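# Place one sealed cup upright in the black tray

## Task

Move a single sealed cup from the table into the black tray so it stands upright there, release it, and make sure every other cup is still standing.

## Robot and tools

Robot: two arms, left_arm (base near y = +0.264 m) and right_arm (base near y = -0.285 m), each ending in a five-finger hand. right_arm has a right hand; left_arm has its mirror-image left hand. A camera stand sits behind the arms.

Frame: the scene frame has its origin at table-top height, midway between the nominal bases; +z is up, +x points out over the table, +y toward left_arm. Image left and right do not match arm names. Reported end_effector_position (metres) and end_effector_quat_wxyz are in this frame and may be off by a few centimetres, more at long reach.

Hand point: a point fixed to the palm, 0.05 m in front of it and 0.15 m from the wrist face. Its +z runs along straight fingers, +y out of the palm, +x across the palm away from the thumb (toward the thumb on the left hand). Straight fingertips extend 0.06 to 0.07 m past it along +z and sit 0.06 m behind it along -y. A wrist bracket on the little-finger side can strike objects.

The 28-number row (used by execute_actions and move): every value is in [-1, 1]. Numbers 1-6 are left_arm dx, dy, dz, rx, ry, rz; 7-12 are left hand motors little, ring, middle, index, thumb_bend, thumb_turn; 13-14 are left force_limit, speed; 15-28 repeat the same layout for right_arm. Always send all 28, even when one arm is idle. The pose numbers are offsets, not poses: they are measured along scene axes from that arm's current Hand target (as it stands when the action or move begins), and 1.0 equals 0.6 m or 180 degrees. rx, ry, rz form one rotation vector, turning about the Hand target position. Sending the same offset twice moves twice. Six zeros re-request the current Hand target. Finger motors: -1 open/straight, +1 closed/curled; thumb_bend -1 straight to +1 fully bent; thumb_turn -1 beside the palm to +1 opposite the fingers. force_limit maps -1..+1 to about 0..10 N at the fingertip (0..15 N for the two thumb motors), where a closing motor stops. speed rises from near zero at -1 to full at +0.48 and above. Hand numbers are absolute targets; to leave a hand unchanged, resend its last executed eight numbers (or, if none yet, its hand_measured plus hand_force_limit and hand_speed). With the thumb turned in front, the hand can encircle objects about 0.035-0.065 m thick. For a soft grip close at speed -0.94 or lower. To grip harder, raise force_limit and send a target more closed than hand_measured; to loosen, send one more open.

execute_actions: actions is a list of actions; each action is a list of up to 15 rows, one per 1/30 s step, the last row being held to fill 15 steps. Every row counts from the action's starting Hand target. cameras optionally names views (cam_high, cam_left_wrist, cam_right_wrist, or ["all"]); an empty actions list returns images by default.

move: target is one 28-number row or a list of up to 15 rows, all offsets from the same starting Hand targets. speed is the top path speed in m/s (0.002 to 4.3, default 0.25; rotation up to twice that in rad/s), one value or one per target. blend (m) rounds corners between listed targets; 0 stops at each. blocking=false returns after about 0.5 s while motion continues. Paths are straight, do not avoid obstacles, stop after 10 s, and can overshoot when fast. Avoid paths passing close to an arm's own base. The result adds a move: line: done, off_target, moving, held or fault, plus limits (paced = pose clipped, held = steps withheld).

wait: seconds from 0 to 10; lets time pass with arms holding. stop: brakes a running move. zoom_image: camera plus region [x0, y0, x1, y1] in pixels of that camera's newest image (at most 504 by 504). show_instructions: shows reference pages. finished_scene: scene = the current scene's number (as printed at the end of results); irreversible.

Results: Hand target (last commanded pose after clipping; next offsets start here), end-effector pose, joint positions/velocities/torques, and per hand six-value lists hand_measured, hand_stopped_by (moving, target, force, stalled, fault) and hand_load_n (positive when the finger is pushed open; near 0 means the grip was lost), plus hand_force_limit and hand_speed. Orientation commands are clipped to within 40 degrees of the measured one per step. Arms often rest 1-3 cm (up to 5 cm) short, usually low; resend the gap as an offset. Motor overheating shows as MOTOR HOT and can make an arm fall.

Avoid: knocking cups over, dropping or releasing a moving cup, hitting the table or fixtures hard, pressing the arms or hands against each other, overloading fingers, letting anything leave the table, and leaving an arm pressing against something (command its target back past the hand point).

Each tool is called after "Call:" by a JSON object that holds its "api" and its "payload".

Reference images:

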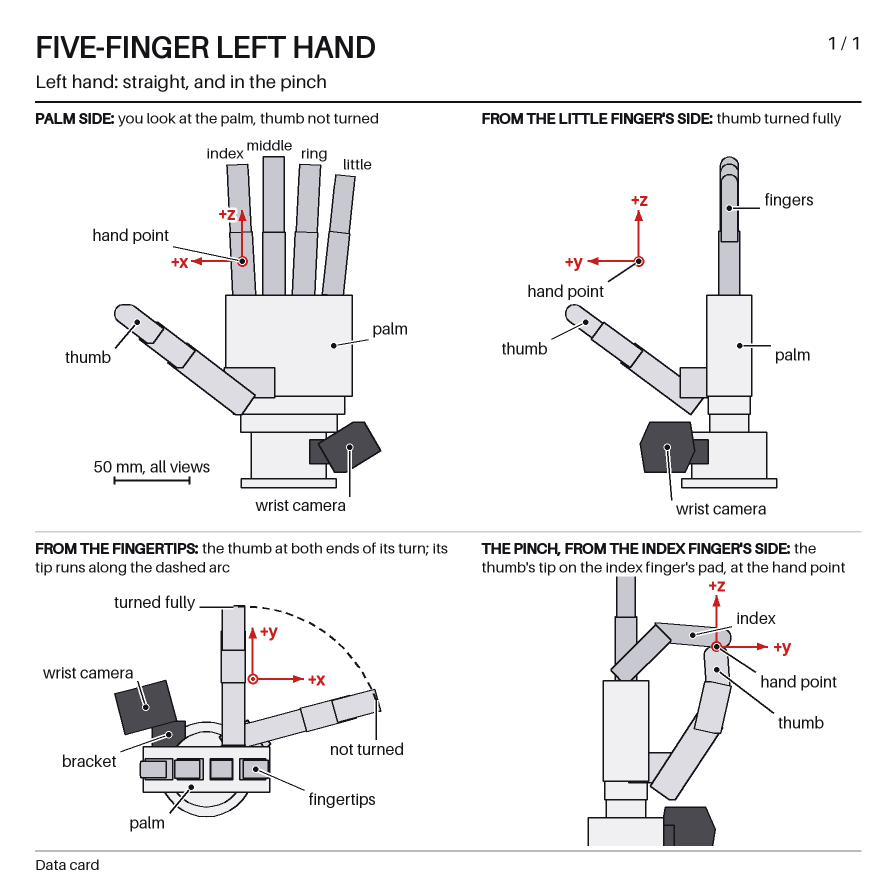

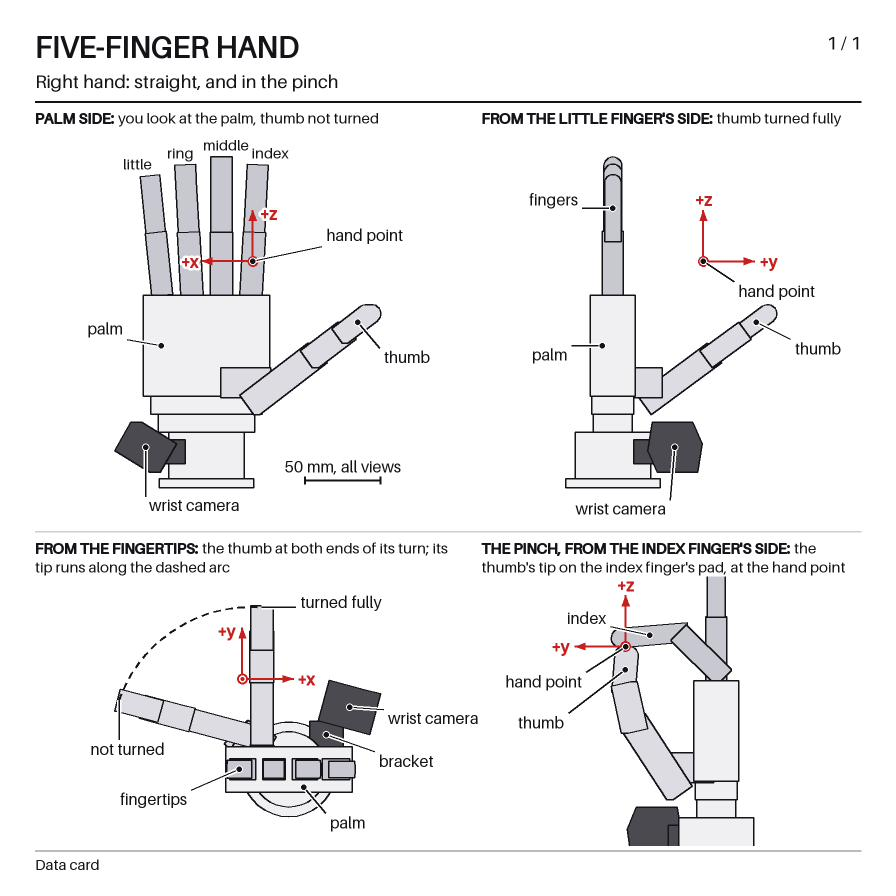

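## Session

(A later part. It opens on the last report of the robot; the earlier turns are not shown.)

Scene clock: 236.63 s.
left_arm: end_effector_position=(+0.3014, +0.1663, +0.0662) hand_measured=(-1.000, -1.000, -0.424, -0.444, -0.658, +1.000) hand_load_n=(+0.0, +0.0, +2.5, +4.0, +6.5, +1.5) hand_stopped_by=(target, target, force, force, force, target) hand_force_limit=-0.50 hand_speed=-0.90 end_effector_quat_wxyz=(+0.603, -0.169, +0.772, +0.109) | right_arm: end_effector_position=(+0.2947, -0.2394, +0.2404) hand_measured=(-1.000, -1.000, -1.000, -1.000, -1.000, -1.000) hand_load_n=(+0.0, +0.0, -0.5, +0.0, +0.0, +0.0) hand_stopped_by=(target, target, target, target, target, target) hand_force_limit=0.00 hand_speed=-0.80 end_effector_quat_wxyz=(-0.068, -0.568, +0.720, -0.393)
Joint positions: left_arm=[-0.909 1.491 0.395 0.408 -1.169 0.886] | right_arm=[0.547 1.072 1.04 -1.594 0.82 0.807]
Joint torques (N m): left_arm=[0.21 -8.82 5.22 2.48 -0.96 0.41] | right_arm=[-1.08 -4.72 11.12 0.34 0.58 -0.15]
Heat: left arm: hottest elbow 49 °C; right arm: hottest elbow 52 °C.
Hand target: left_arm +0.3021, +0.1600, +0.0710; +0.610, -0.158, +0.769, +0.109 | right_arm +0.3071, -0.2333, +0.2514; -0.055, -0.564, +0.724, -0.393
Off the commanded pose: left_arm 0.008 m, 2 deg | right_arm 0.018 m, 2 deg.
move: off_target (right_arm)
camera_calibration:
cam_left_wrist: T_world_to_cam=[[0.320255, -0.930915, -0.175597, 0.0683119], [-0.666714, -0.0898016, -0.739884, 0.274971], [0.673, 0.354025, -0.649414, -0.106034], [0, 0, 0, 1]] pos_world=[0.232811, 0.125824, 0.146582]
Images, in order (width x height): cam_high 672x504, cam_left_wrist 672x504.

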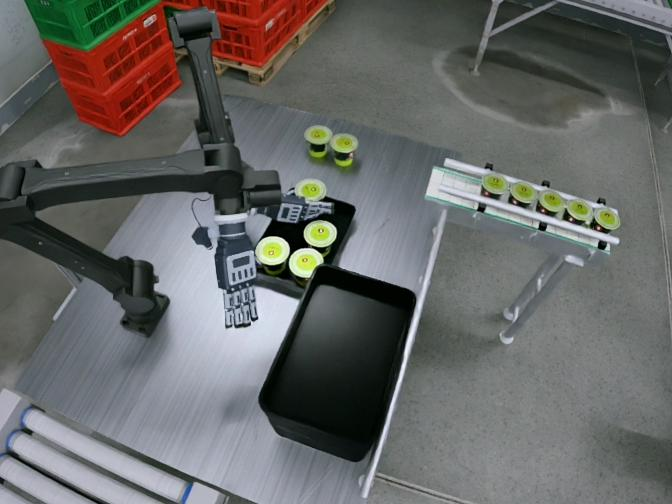

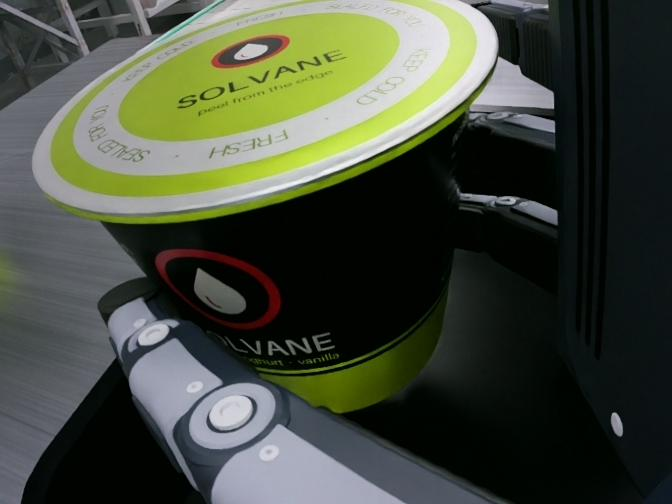

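Call:
{"api": "move", "payload": {"target": [0.002,0,-0.033,0.0075,0.003,0,-1,-1,0.4,0.45,0.3,1,-0.5,-0.9,0,0,0,0,0,0,-1,-1,-1,-1,-1,-1,0,-0.8], "speed": 0.08}}

Call:
{"api": "move", "payload": {"target": [0,0,-0.01,0,0,0,-1,-1,0.4,0.45,0.3,1,-0.5,-0.9,0,0,0,0,0,0,-1,-1,-1,-1,-1,-1,0,-0.8], "speed": 0.04, "cameras": ["cam_high","cam_left_wrist"]}}

Call:
{"api": "zoom_image", "payload": {"camera": "cam_high", "region": [230, 140, 390, 300]}}

Scene clock: 256.97 s.
left_arm: end_effector_position=(+0.3026, +0.1659, +0.0465) hand_measured=(-1.000, -1.000, -0.424, -0.444, -0.658, +1.000) hand_load_n=(+0.0, +0.0, +2.5, +4.0, +6.5, +1.5) hand_stopped_by=(target, target, force, force, force, target) hand_force_limit=-0.50 hand_speed=-0.90 end_effector_quat_wxyz=(+0.602, -0.161, +0.773, +0.118) | right_arm: end_effector_position=(+0.2947, -0.2394, +0.2404) hand_measured=(-1.000, -1.000, -1.000, -1.000, -1.000, -1.000) hand_load_n=(+0.0, +0.0, +0.0, +0.0, +0.0, +0.0) hand_stopped_by=(target, target, target, target, target, target) hand_force_limit=0.00 hand_speed=-0.80 end_effector_quat_wxyz=(-0.068, -0.568, +0.720, -0.393)
Joint positions: left_arm=[-0.909 1.588 0.395 0.497 -1.174 0.904] | right_arm=[0.547 1.072 1.04 -1.594 0.82 0.807]
Joint torques (N m): left_arm=[0.21 -9.17 4.41 2.47 -0.99 0.46] | right_arm=[-1.2 -4.78 11.11 0.32 0.58 -0.14]
Heat: left arm: hottest elbow 47 °C; right arm: hottest elbow 52 °C.
Hand target: left_arm +0.3033, +0.1601, +0.0512; +0.608, -0.150, +0.771, +0.119 | right_arm +0.3071, -0.2333, +0.2514; -0.055, -0.564, +0.724, -0.393
Off the commanded pose: left_arm 0.007 m, 1 deg | right_arm 0.018 m, 2 deg.
move: off_target (right_arm)

Scene clock: 257.93 s.
left_arm: end_effector_position=(+0.3032, +0.1652, +0.0411) hand_measured=(-1.000, -1.000, -0.424, -0.444, -0.658, +1.000) hand_load_n=(+0.0, +0.0, +2.0, +4.0, +6.5, +1.5) hand_stopped_by=(target, target, force, force, force, target) hand_force_limit=-0.50 hand_speed=-0.90 end_effector_quat_wxyz=(+0.602, -0.161, +0.773, +0.117) | right_arm: end_effector_position=(+0.2947, -0.2394, +0.2404) hand_measured=(-1.000, -1.000, -1.000, -1.000, -1.000, -1.000) hand_load_n=(+0.0, +0.0, +0.0, +0.0, +0.0, +0.0) hand_stopped_by=(target, target, target, target, target, target) hand_force_limit=0.00 hand_speed=-0.80 end_effector_quat_wxyz=(-0.068, -0.568, +0.720, -0.393)
Joint positions: left_arm=[-0.909 1.614 0.395 0.527 -1.174 0.905] | right_arm=[0.547 1.072 1.04 -1.594 0.82 0.807]
Joint torques (N m): left_arm=[0.15 -9.11 4.04 2.45 -0.97 0.45] | right_arm=[-1.14 -4.84 11.1 0.34 0.58 -0.14]
Heat: left arm: hottest elbow 47 °C; right arm: hottest elbow 52 °C.
Hand target: left_arm +0.3033, +0.1601, +0.0452; +0.608, -0.150, +0.771, +0.119 | right_arm +0.3071, -0.2333, +0.2514; -0.055, -0.564, +0.724, -0.393
Off the commanded pose: left_arm 0.006 m, 1 deg | right_arm 0.018 m, 2 deg.
move: off_target (right_arm)
camera_calibration:
cam_left_wrist: T_world_to_cam=[[0.317486, -0.927251, -0.198513, 0.0634717], [-0.672738, -0.0727097, -0.7363, 0.256384], [0.668301, 0.367312, -0.646881, -0.124015], [0, 0, 0, 1]] pos_world=[0.235207, 0.123048, 0.121153]
Images, in order (width x height): cam_high 672x504, cam_left_wrist 672x504.

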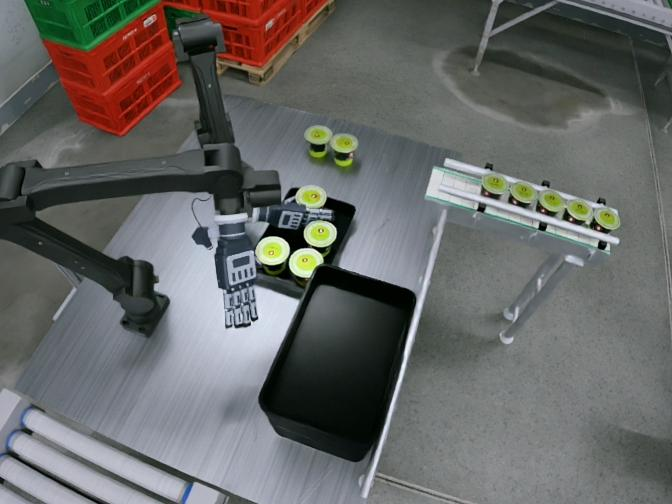

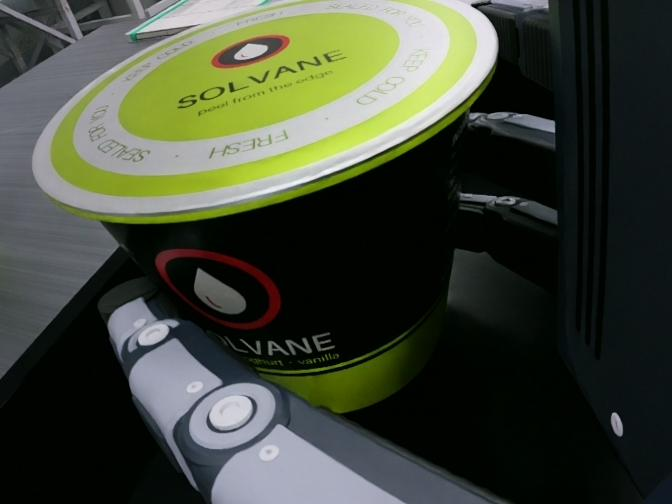

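Scaled by 3.150.

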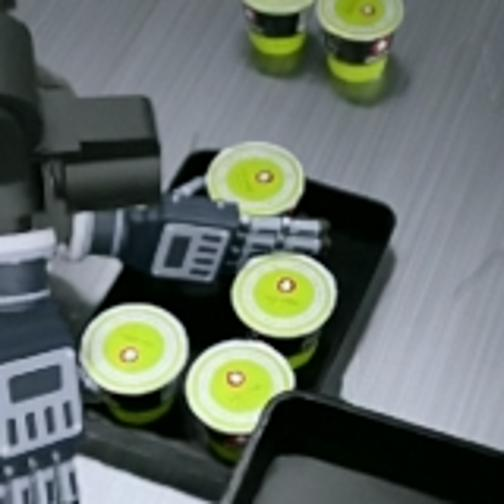

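Call:
{"api": "move", "payload": {"target": [0,0,-0.01,0,0,0,-1,-1,0.4,0.45,0.3,1,-0.5,-0.9,0,0,0,0,0,0,-1,-1,-1,-1,-1,-1,0,-0.8], "speed": 0.04}}

Call:
{"api": "move", "payload": {"target": [0,0,-0.008,0,0,0,-1,-1,0.4,0.45,0.3,1,-0.5,-0.9,0,0,0,0,0,0,-1,-1,-1,-1,-1,-1,0,-0.8], "speed": 0.04, "cameras": ["cam_high","cam_left_wrist"]}}

Call:
{"api": "zoom_image", "payload": {"camera": "cam_high", "region": [230, 140, 390, 300]}}

Scene clock: 268.33 s.
left_arm: end_effector_position=(+0.3036, +0.1648, +0.0354) hand_measured=(-1.000, -1.000, -0.424, -0.444, -0.658, +1.000) hand_load_n=(+0.0, +0.0, +2.5, +4.0, +6.5, +1.5) hand_stopped_by=(target, target, force, force, force, target) hand_force_limit=-0.50 hand_speed=-0.90 end_effector_quat_wxyz=(+0.603, -0.162, +0.773, +0.117) | right_arm: end_effector_position=(+0.2947, -0.2394, +0.2404) hand_measured=(-1.000, -1.000, -1.000, -1.000, -1.000, -1.000) hand_load_n=(+0.0, +0.0, +0.0, +0.0, +0.0, +0.0) hand_stopped_by=(target, target, target, target, target, target) hand_force_limit=0.00 hand_speed=-0.80 end_effector_quat_wxyz=(-0.068, -0.568, +0.720, -0.393)
Joint positions: left_arm=[-0.909 1.641 0.395 0.555 -1.174 0.906] | right_arm=[0.547 1.072 1.04 -1.594 0.82 0.807]
Joint torques (N m): left_arm=[0.32 -9.7 3.74 2.39 -0.96 0.43] | right_arm=[-1.14 -4.66 11.11 0.31 0.58 -0.14]
Heat: left arm: hottest elbow 46 °C; right arm: hottest elbow 52 °C.
Hand target: left_arm +0.3033, +0.1601, +0.0392; +0.608, -0.150, +0.771, +0.119 | right_arm +0.3071, -0.2333, +0.2514; -0.055, -0.564, +0.724, -0.393
Off the commanded pose: left_arm 0.006 m, 1 deg | right_arm 0.018 m, 2 deg.
move: off_target (right_arm)

Scene clock: 269.27 s.
left_arm: end_effector_position=(+0.3038, +0.1646, +0.0307) hand_measured=(-1.000, -1.000, -0.424, -0.444, -0.658, +1.000) hand_load_n=(+0.0, +0.0, +2.5, +4.0, +6.5, +1.5) hand_stopped_by=(target, target, force, force, force, target) hand_force_limit=-0.50 hand_speed=-0.90 end_effector_quat_wxyz=(+0.603, -0.162, +0.773, +0.117) | right_arm: end_effector_position=(+0.2947, -0.2394, +0.2404) hand_measured=(-1.000, -1.000, -1.000, -1.000, -1.000, -1.000) hand_load_n=(+0.0, +0.0, +0.0, +0.0, +0.0, +0.0) hand_stopped_by=(target, target, target, target, target, target) hand_force_limit=0.00 hand_speed=-0.80 end_effector_quat_wxyz=(-0.068, -0.568, +0.720, -0.393)
Joint positions: left_arm=[-0.909 1.663 0.395 0.578 -1.174 0.906] | right_arm=[0.547 1.072 1.04 -1.594 0.82 0.807]
Joint torques (N m): left_arm=[0.15 -9.82 3.54 2.33 -0.97 0.44] | right_arm=[-1.03 -4.72 11.1 0.32 0.58 -0.14]
Heat: left arm: hottest elbow 46 °C; right arm: hottest elbow 52 °C.
Hand target: left_arm +0.3033, +0.1601, +0.0344; +0.608, -0.150, +0.771, +0.119 | right_arm +0.3071, -0.2333, +0.2514; -0.055, -0.564, +0.724, -0.393
Off the commanded pose: left_arm 0.006 m, 2 deg | right_arm 0.018 m, 2 deg.
move: off_target (right_arm)
camera_calibration:
cam_left_wrist: T_world_to_cam=[[0.317584, -0.927518, -0.197108, 0.0606486], [-0.671827, -0.0734005, -0.737063, 0.248839], [0.669171, 0.366502, -0.646442, -0.131048], [0, 0, 0, 1]] pos_world=[0.235609, 0.122547, 0.110649]
Images, in order (width x height): cam_high 672x504, cam_left_wrist 672x504.

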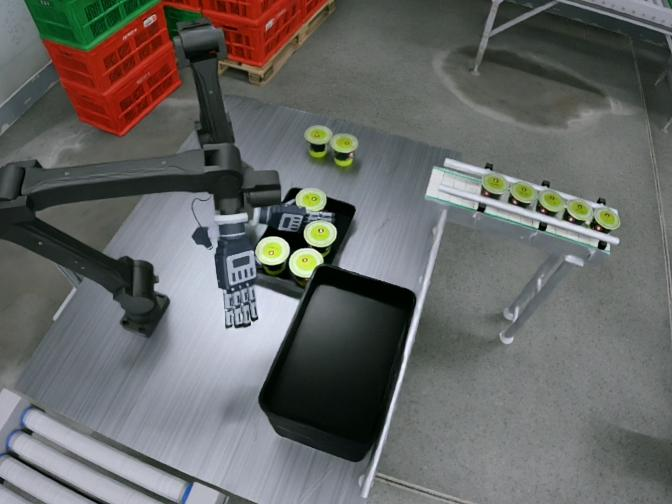

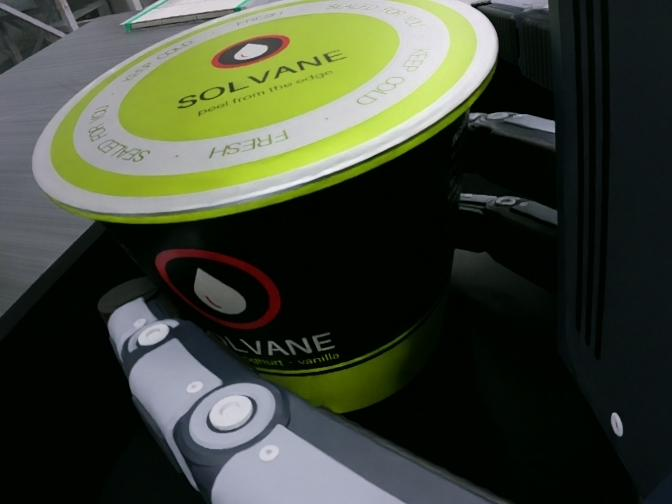

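Scaled by 3.150.

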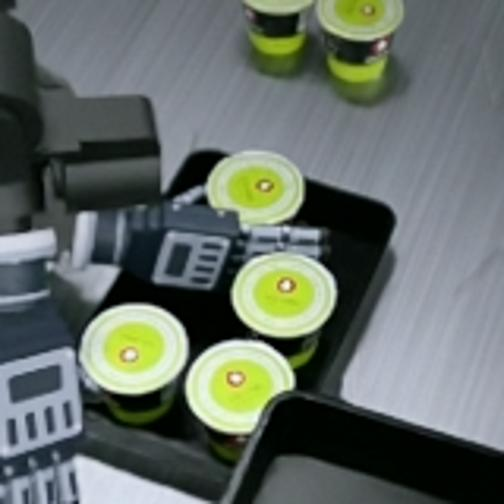

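Call:
{"api": "move", "payload": {"target": [0,0,-0.008,0,0,0,-1,-1,0.4,0.45,0.3,1,-0.5,-0.9,0,0,0,0,0,0,-1,-1,-1,-1,-1,-1,0,-0.8], "speed": 0.04}}

Call:
{"api": "move", "payload": {"target": [0,0,-0.006,0,0,0,-1,-1,0.4,0.45,0.3,1,-0.5,-0.9,0,0,0,0,0,0,-1,-1,-1,-1,-1,-1,0,-0.8], "speed": 0.04}}

Scene clock: 276.67 s.
left_arm: end_effector_position=(+0.3041, +0.1648, +0.0292) hand_measured=(-1.000, -1.000, -0.424, -0.444, -0.658, +1.000) hand_load_n=(+0.0, +0.0, +2.5, +2.5, +6.5, -1.0) hand_stopped_by=(target, target, force, force, force, target) hand_force_limit=-0.50 hand_speed=-0.90 end_effector_quat_wxyz=(+0.605, -0.159, +0.771, +0.121) | right_arm: end_effector_position=(+0.2947, -0.2394, +0.2404) hand_measured=(-1.000, -1.000, -1.000, -1.000, -1.000, -1.000) hand_load_n=(+0.0, +0.0, +0.0, +0.0, +0.0, +0.5) hand_stopped_by=(target, target, target, target, target, target) hand_force_limit=0.00 hand_speed=-0.80 end_effector_quat_wxyz=(-0.068, -0.568, +0.720, -0.393)
Joint positions: left_arm=[-0.91 1.679 0.395 0.603 -1.18 0.921] | right_arm=[0.547 1.072 1.04 -1.594 0.82 0.807]
Joint torques (N m): left_arm=[0.21 -9.82 3.37 2.28 -0.72 0.3] | right_arm=[-1.14 -4.72 11.08 0.29 0.58 -0.14]
Heat: left arm: hottest elbow 45 °C; right arm: hottest elbow 52 °C.
Hand target: left_arm +0.3033, +0.1600, +0.0296; +0.608, -0.150, +0.771, +0.119 | right_arm +0.3071, -0.2333, +0.2514; -0.055, -0.564, +0.724, -0.393
Off the commanded pose: left_arm 0.005 m, 1 deg | right_arm 0.018 m, 2 deg.
move: off_target (right_arm)

Scene clock: 277.53 s.
left_arm: end_effector_position=(+0.3044, +0.1649, +0.0283) hand_measured=(-1.000, -1.000, -0.424, -0.444, -0.658, +1.000) hand_load_n=(+0.0, +0.0, +1.5, +0.5, +4.5, -1.0) hand_stopped_by=(target, target, force, force, force, target) hand_force_limit=-0.50 hand_speed=-0.90 end_effector_quat_wxyz=(+0.607, -0.159, +0.769, +0.122) | right_arm: end_effector_position=(+0.2947, -0.2394, +0.2404) hand_measured=(-1.000, -1.000, -1.000, -1.000, -1.000, -1.000) hand_load_n=(+0.0, +0.0, +0.0, +0.0, +0.0, +0.0) hand_stopped_by=(target, target, target, target, target, target) hand_force_limit=0.00 hand_speed=-0.80 end_effector_quat_wxyz=(-0.068, -0.568, +0.720, -0.393)
Joint positions: left_arm=[-0.911 1.692 0.395 0.624 -1.185 0.93] | right_arm=[0.547 1.072 1.04 -1.594 0.82 0.807]
Joint torques (N m): left_arm=[0.21 -9.23 3.19 2.35 -0.49 0.17] | right_arm=[-1.08 -4.78 11.12 0.35 0.59 -0.14]
Heat: left arm: hottest elbow 45 °C; right arm: hottest elbow 52 °C.
Hand target: left_arm +0.3033, +0.1601, +0.0259; +0.608, -0.150, +0.771, +0.119 | right_arm +0.3071, -0.2333, +0.2514; -0.055, -0.564, +0.724, -0.393
Off the commanded pose: left_arm 0.005 m, 1 deg | right_arm 0.018 m, 2 deg.
move: off_target (right_arm)

Call:
{"api": "execute_actions", "payload": {"actions": [[[0.001,0.0065,0.004,0,0,0,-1,-1,-1,-1,-1,1,-0.5,-0.75,0,0,0,0,0,0,-1,-1,-1,-1,-1,-1,0,-0.8]]], "cameras": ["cam_high","cam_left_wrist"]}}

Call:
{"api": "zoom_image", "payload": {"camera": "cam_high", "region": [230, 140, 390, 300]}}

Scene clock: 283.70 s.
left_arm: end_effector_position=(+0.3037, +0.1663, +0.0292) hand_measured=(-1.000, -1.000, -1.000, -1.000, -1.000, +1.000) hand_load_n=(+0.0, +0.0, +0.0, -1.5, +0.0, +0.0) hand_stopped_by=(target, target, target, target, target, target) hand_force_limit=-0.50 hand_speed=-0.75 end_effector_quat_wxyz=(+0.608, -0.155, +0.769, +0.123) | right_arm: end_effector_position=(+0.2947, -0.2394, +0.2404) hand_measured=(-1.000, -1.000, -1.000, -1.000, -1.000, -1.000) hand_load_n=(+0.0, +0.0, +0.0, +0.0, +0.0, -0.5) hand_stopped_by=(target, target, target, target, target, target) hand_force_limit=0.00 hand_speed=-0.80 end_effector_quat_wxyz=(-0.068, -0.568, +0.720, -0.393)
Joint positions: left_arm=[-0.911 1.692 0.388 0.644 -1.185 0.948] | right_arm=[0.547 1.072 1.04 -1.594 0.82 0.807]
Joint torques (N m): left_arm=[1.14 -9.82 3.03 1.96 -0.22 0.2] | right_arm=[-1.14 -4.72 11.1 0.34 0.58 -0.14]
Heat: left arm: hottest elbow 45 °C; right arm: hottest elbow 52 °C.
Hand target: left_arm +0.3038, +0.1641, +0.0283; +0.608, -0.150, +0.771, +0.119 | right_arm +0.3071, -0.2333, +0.2514; -0.055, -0.564, +0.724, -0.393
Off the commanded pose: left_arm 0.002 m, 1 deg | right_arm 0.018 m, 2 deg.
Step readings (end_effector_position of left_arm | right_arm):
0: (+0.3044, +0.1650, +0.0284) | (+0.2947, -0.2394, +0.2404)
1: (+0.3044, +0.1650, +0.0284) | (+0.2947, -0.2394, +0.2404)
2: (+0.3043, +0.1651, +0.0283) | (+0.2947, -0.2394, +0.2404)
4: (+0.3041, +0.1653, +0.0280) | (+0.2947, -0.2394, +0.2404)
8: (+0.3039, +0.1653, +0.0278) | (+0.2947, -0.2394, +0.2404)
15: (+0.3037, +0.1660, +0.0287) | (+0.2947, -0.2394, +0.2404)
camera_calibration:
cam_left_wrist: T_world_to_cam=[[0.317002, -0.924323, -0.212454, 0.0620439], [-0.665284, -0.0570628, -0.744406, 0.243354], [0.675949, 0.377321, -0.633026, -0.136838], [0, 0, 0, 1]] pos_world=[0.234727, 0.122867, 0.107714]
Images, in order (width x height): cam_high 672x504, cam_left_wrist 672x504.

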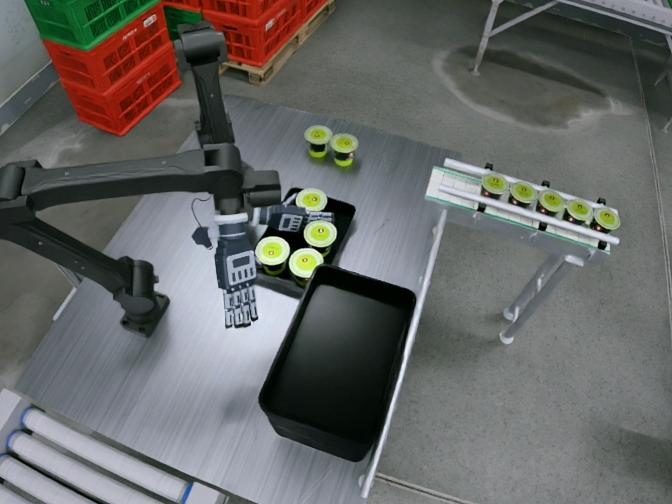

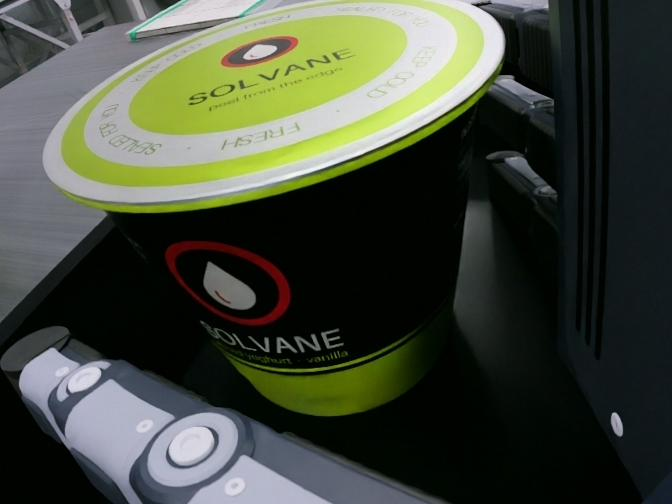

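Scaled by 3.150.

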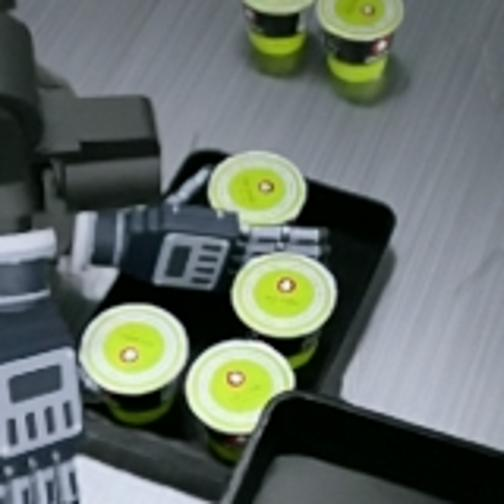

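Call:
{"api": "move", "payload": {"target": [[-0.119,-0.053,0.036,0,0,0,-1,-1,-1,-1,-1,1,-0.5,-0.75,0,0,0,0,0,0,-1,-1,-1,-1,-1,-1,0,-0.8],[-0.119,-0.053,0.24,0,0,0,-1,-1,-1,-1,-1,1,-0.5,-0.75,0,0,0,0,0,0,-1,-1,-1,-1,-1,-1,0,-0.8]], "speed": 0.15, "blend": 0.015, "cameras": ["cam_high","cam_left_wrist"]}}

Call:
{"api": "zoom_image", "payload": {"camera": "cam_high", "region": [230, 100, 410, 300]}}

Scene clock: 292.47 s.
left_arm: end_effector_position=(+0.2266, +0.1443, +0.1644) hand_measured=(-1.000, -1.000, -1.000, -1.000, -1.000, +1.000) hand_load_n=(+0.0, +0.0, +0.0, +0.0, +0.0, +0.5) hand_stopped_by=(target, target, target, target, target, target) hand_force_limit=-0.50 hand_speed=-0.75 end_effector_quat_wxyz=(+0.606, -0.137, +0.773, +0.130) | right_arm: end_effector_position=(+0.2947, -0.2394, +0.2404) hand_measured=(-1.000, -1.000, -1.000, -1.000, -1.000, -1.000) hand_load_n=(+0.0, +0.0, -0.5, +0.0, +0.0, +0.0) hand_stopped_by=(target, target, target, target, target, target) hand_force_limit=0.00 hand_speed=-0.80 end_effector_quat_wxyz=(-0.068, -0.568, +0.720, -0.393)
Joint positions: left_arm=[-1.187 1.181 0.579 -0.777 -1.333 0.232] | right_arm=[0.547 1.072 1.04 -1.594 0.82 0.807]
Joint torques (N m): left_arm=[1.85 -6.01 10.56 -0.1 -0.8 -0.11] | right_arm=[-1.14 -4.72 11.12 0.31 0.58 -0.14]
Heat: left arm: hottest elbow 45 °C; right arm: hottest elbow 52 °C.
Hand target: left_arm +0.2325, +0.1322, +0.1723; +0.608, -0.150, +0.771, +0.119 | right_arm +0.3071, -0.2333, +0.2514; -0.055, -0.564, +0.724, -0.393
Off the commanded pose: left_arm 0.016 m, 2 deg | right_arm 0.018 m, 2 deg.
move: off_target (left_arm, right_arm)
camera_calibration:
cam_left_wrist: T_world_to_cam=[[0.295025, -0.92342, -0.245473, 0.10511], [-0.6764, -0.0203861, -0.736252, 0.287236], [0.674865, 0.38325, -0.630616, 0.00814373], [0, 0, 0, 1]] pos_world=[0.15778, 0.0997948, 0.242415]
Images, in order (width x height): cam_high 672x504, cam_left_wrist 672x504.

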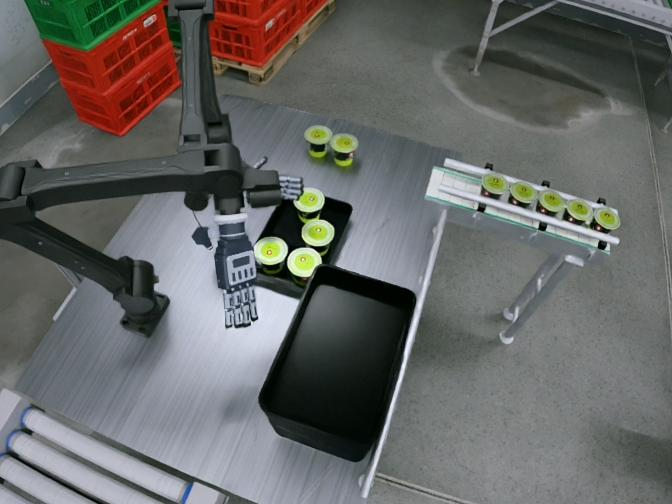

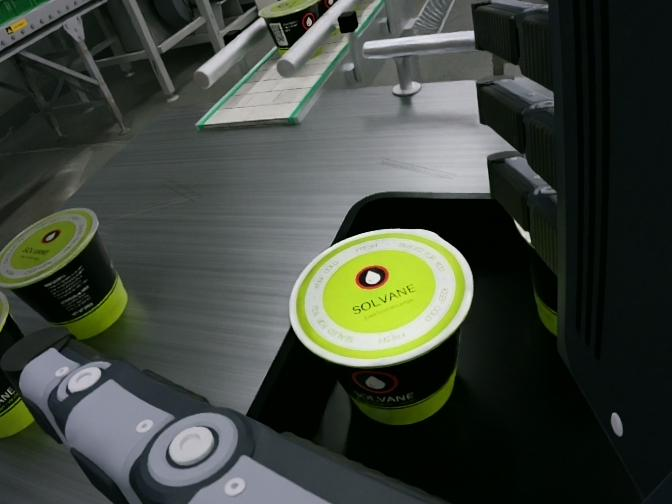

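Scaled by 2.520.

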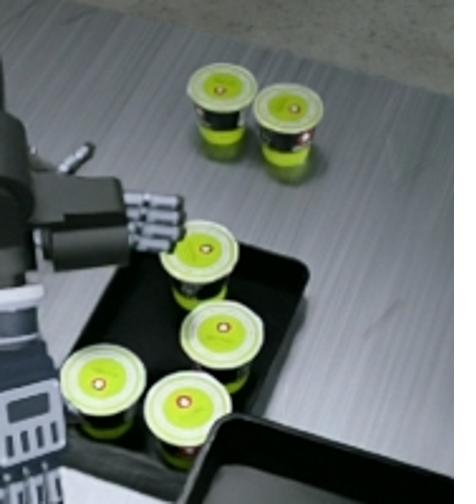

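Call:
{"api": "finished_scene", "payload": {"scene": 3}}

The scene is finished: the task was done.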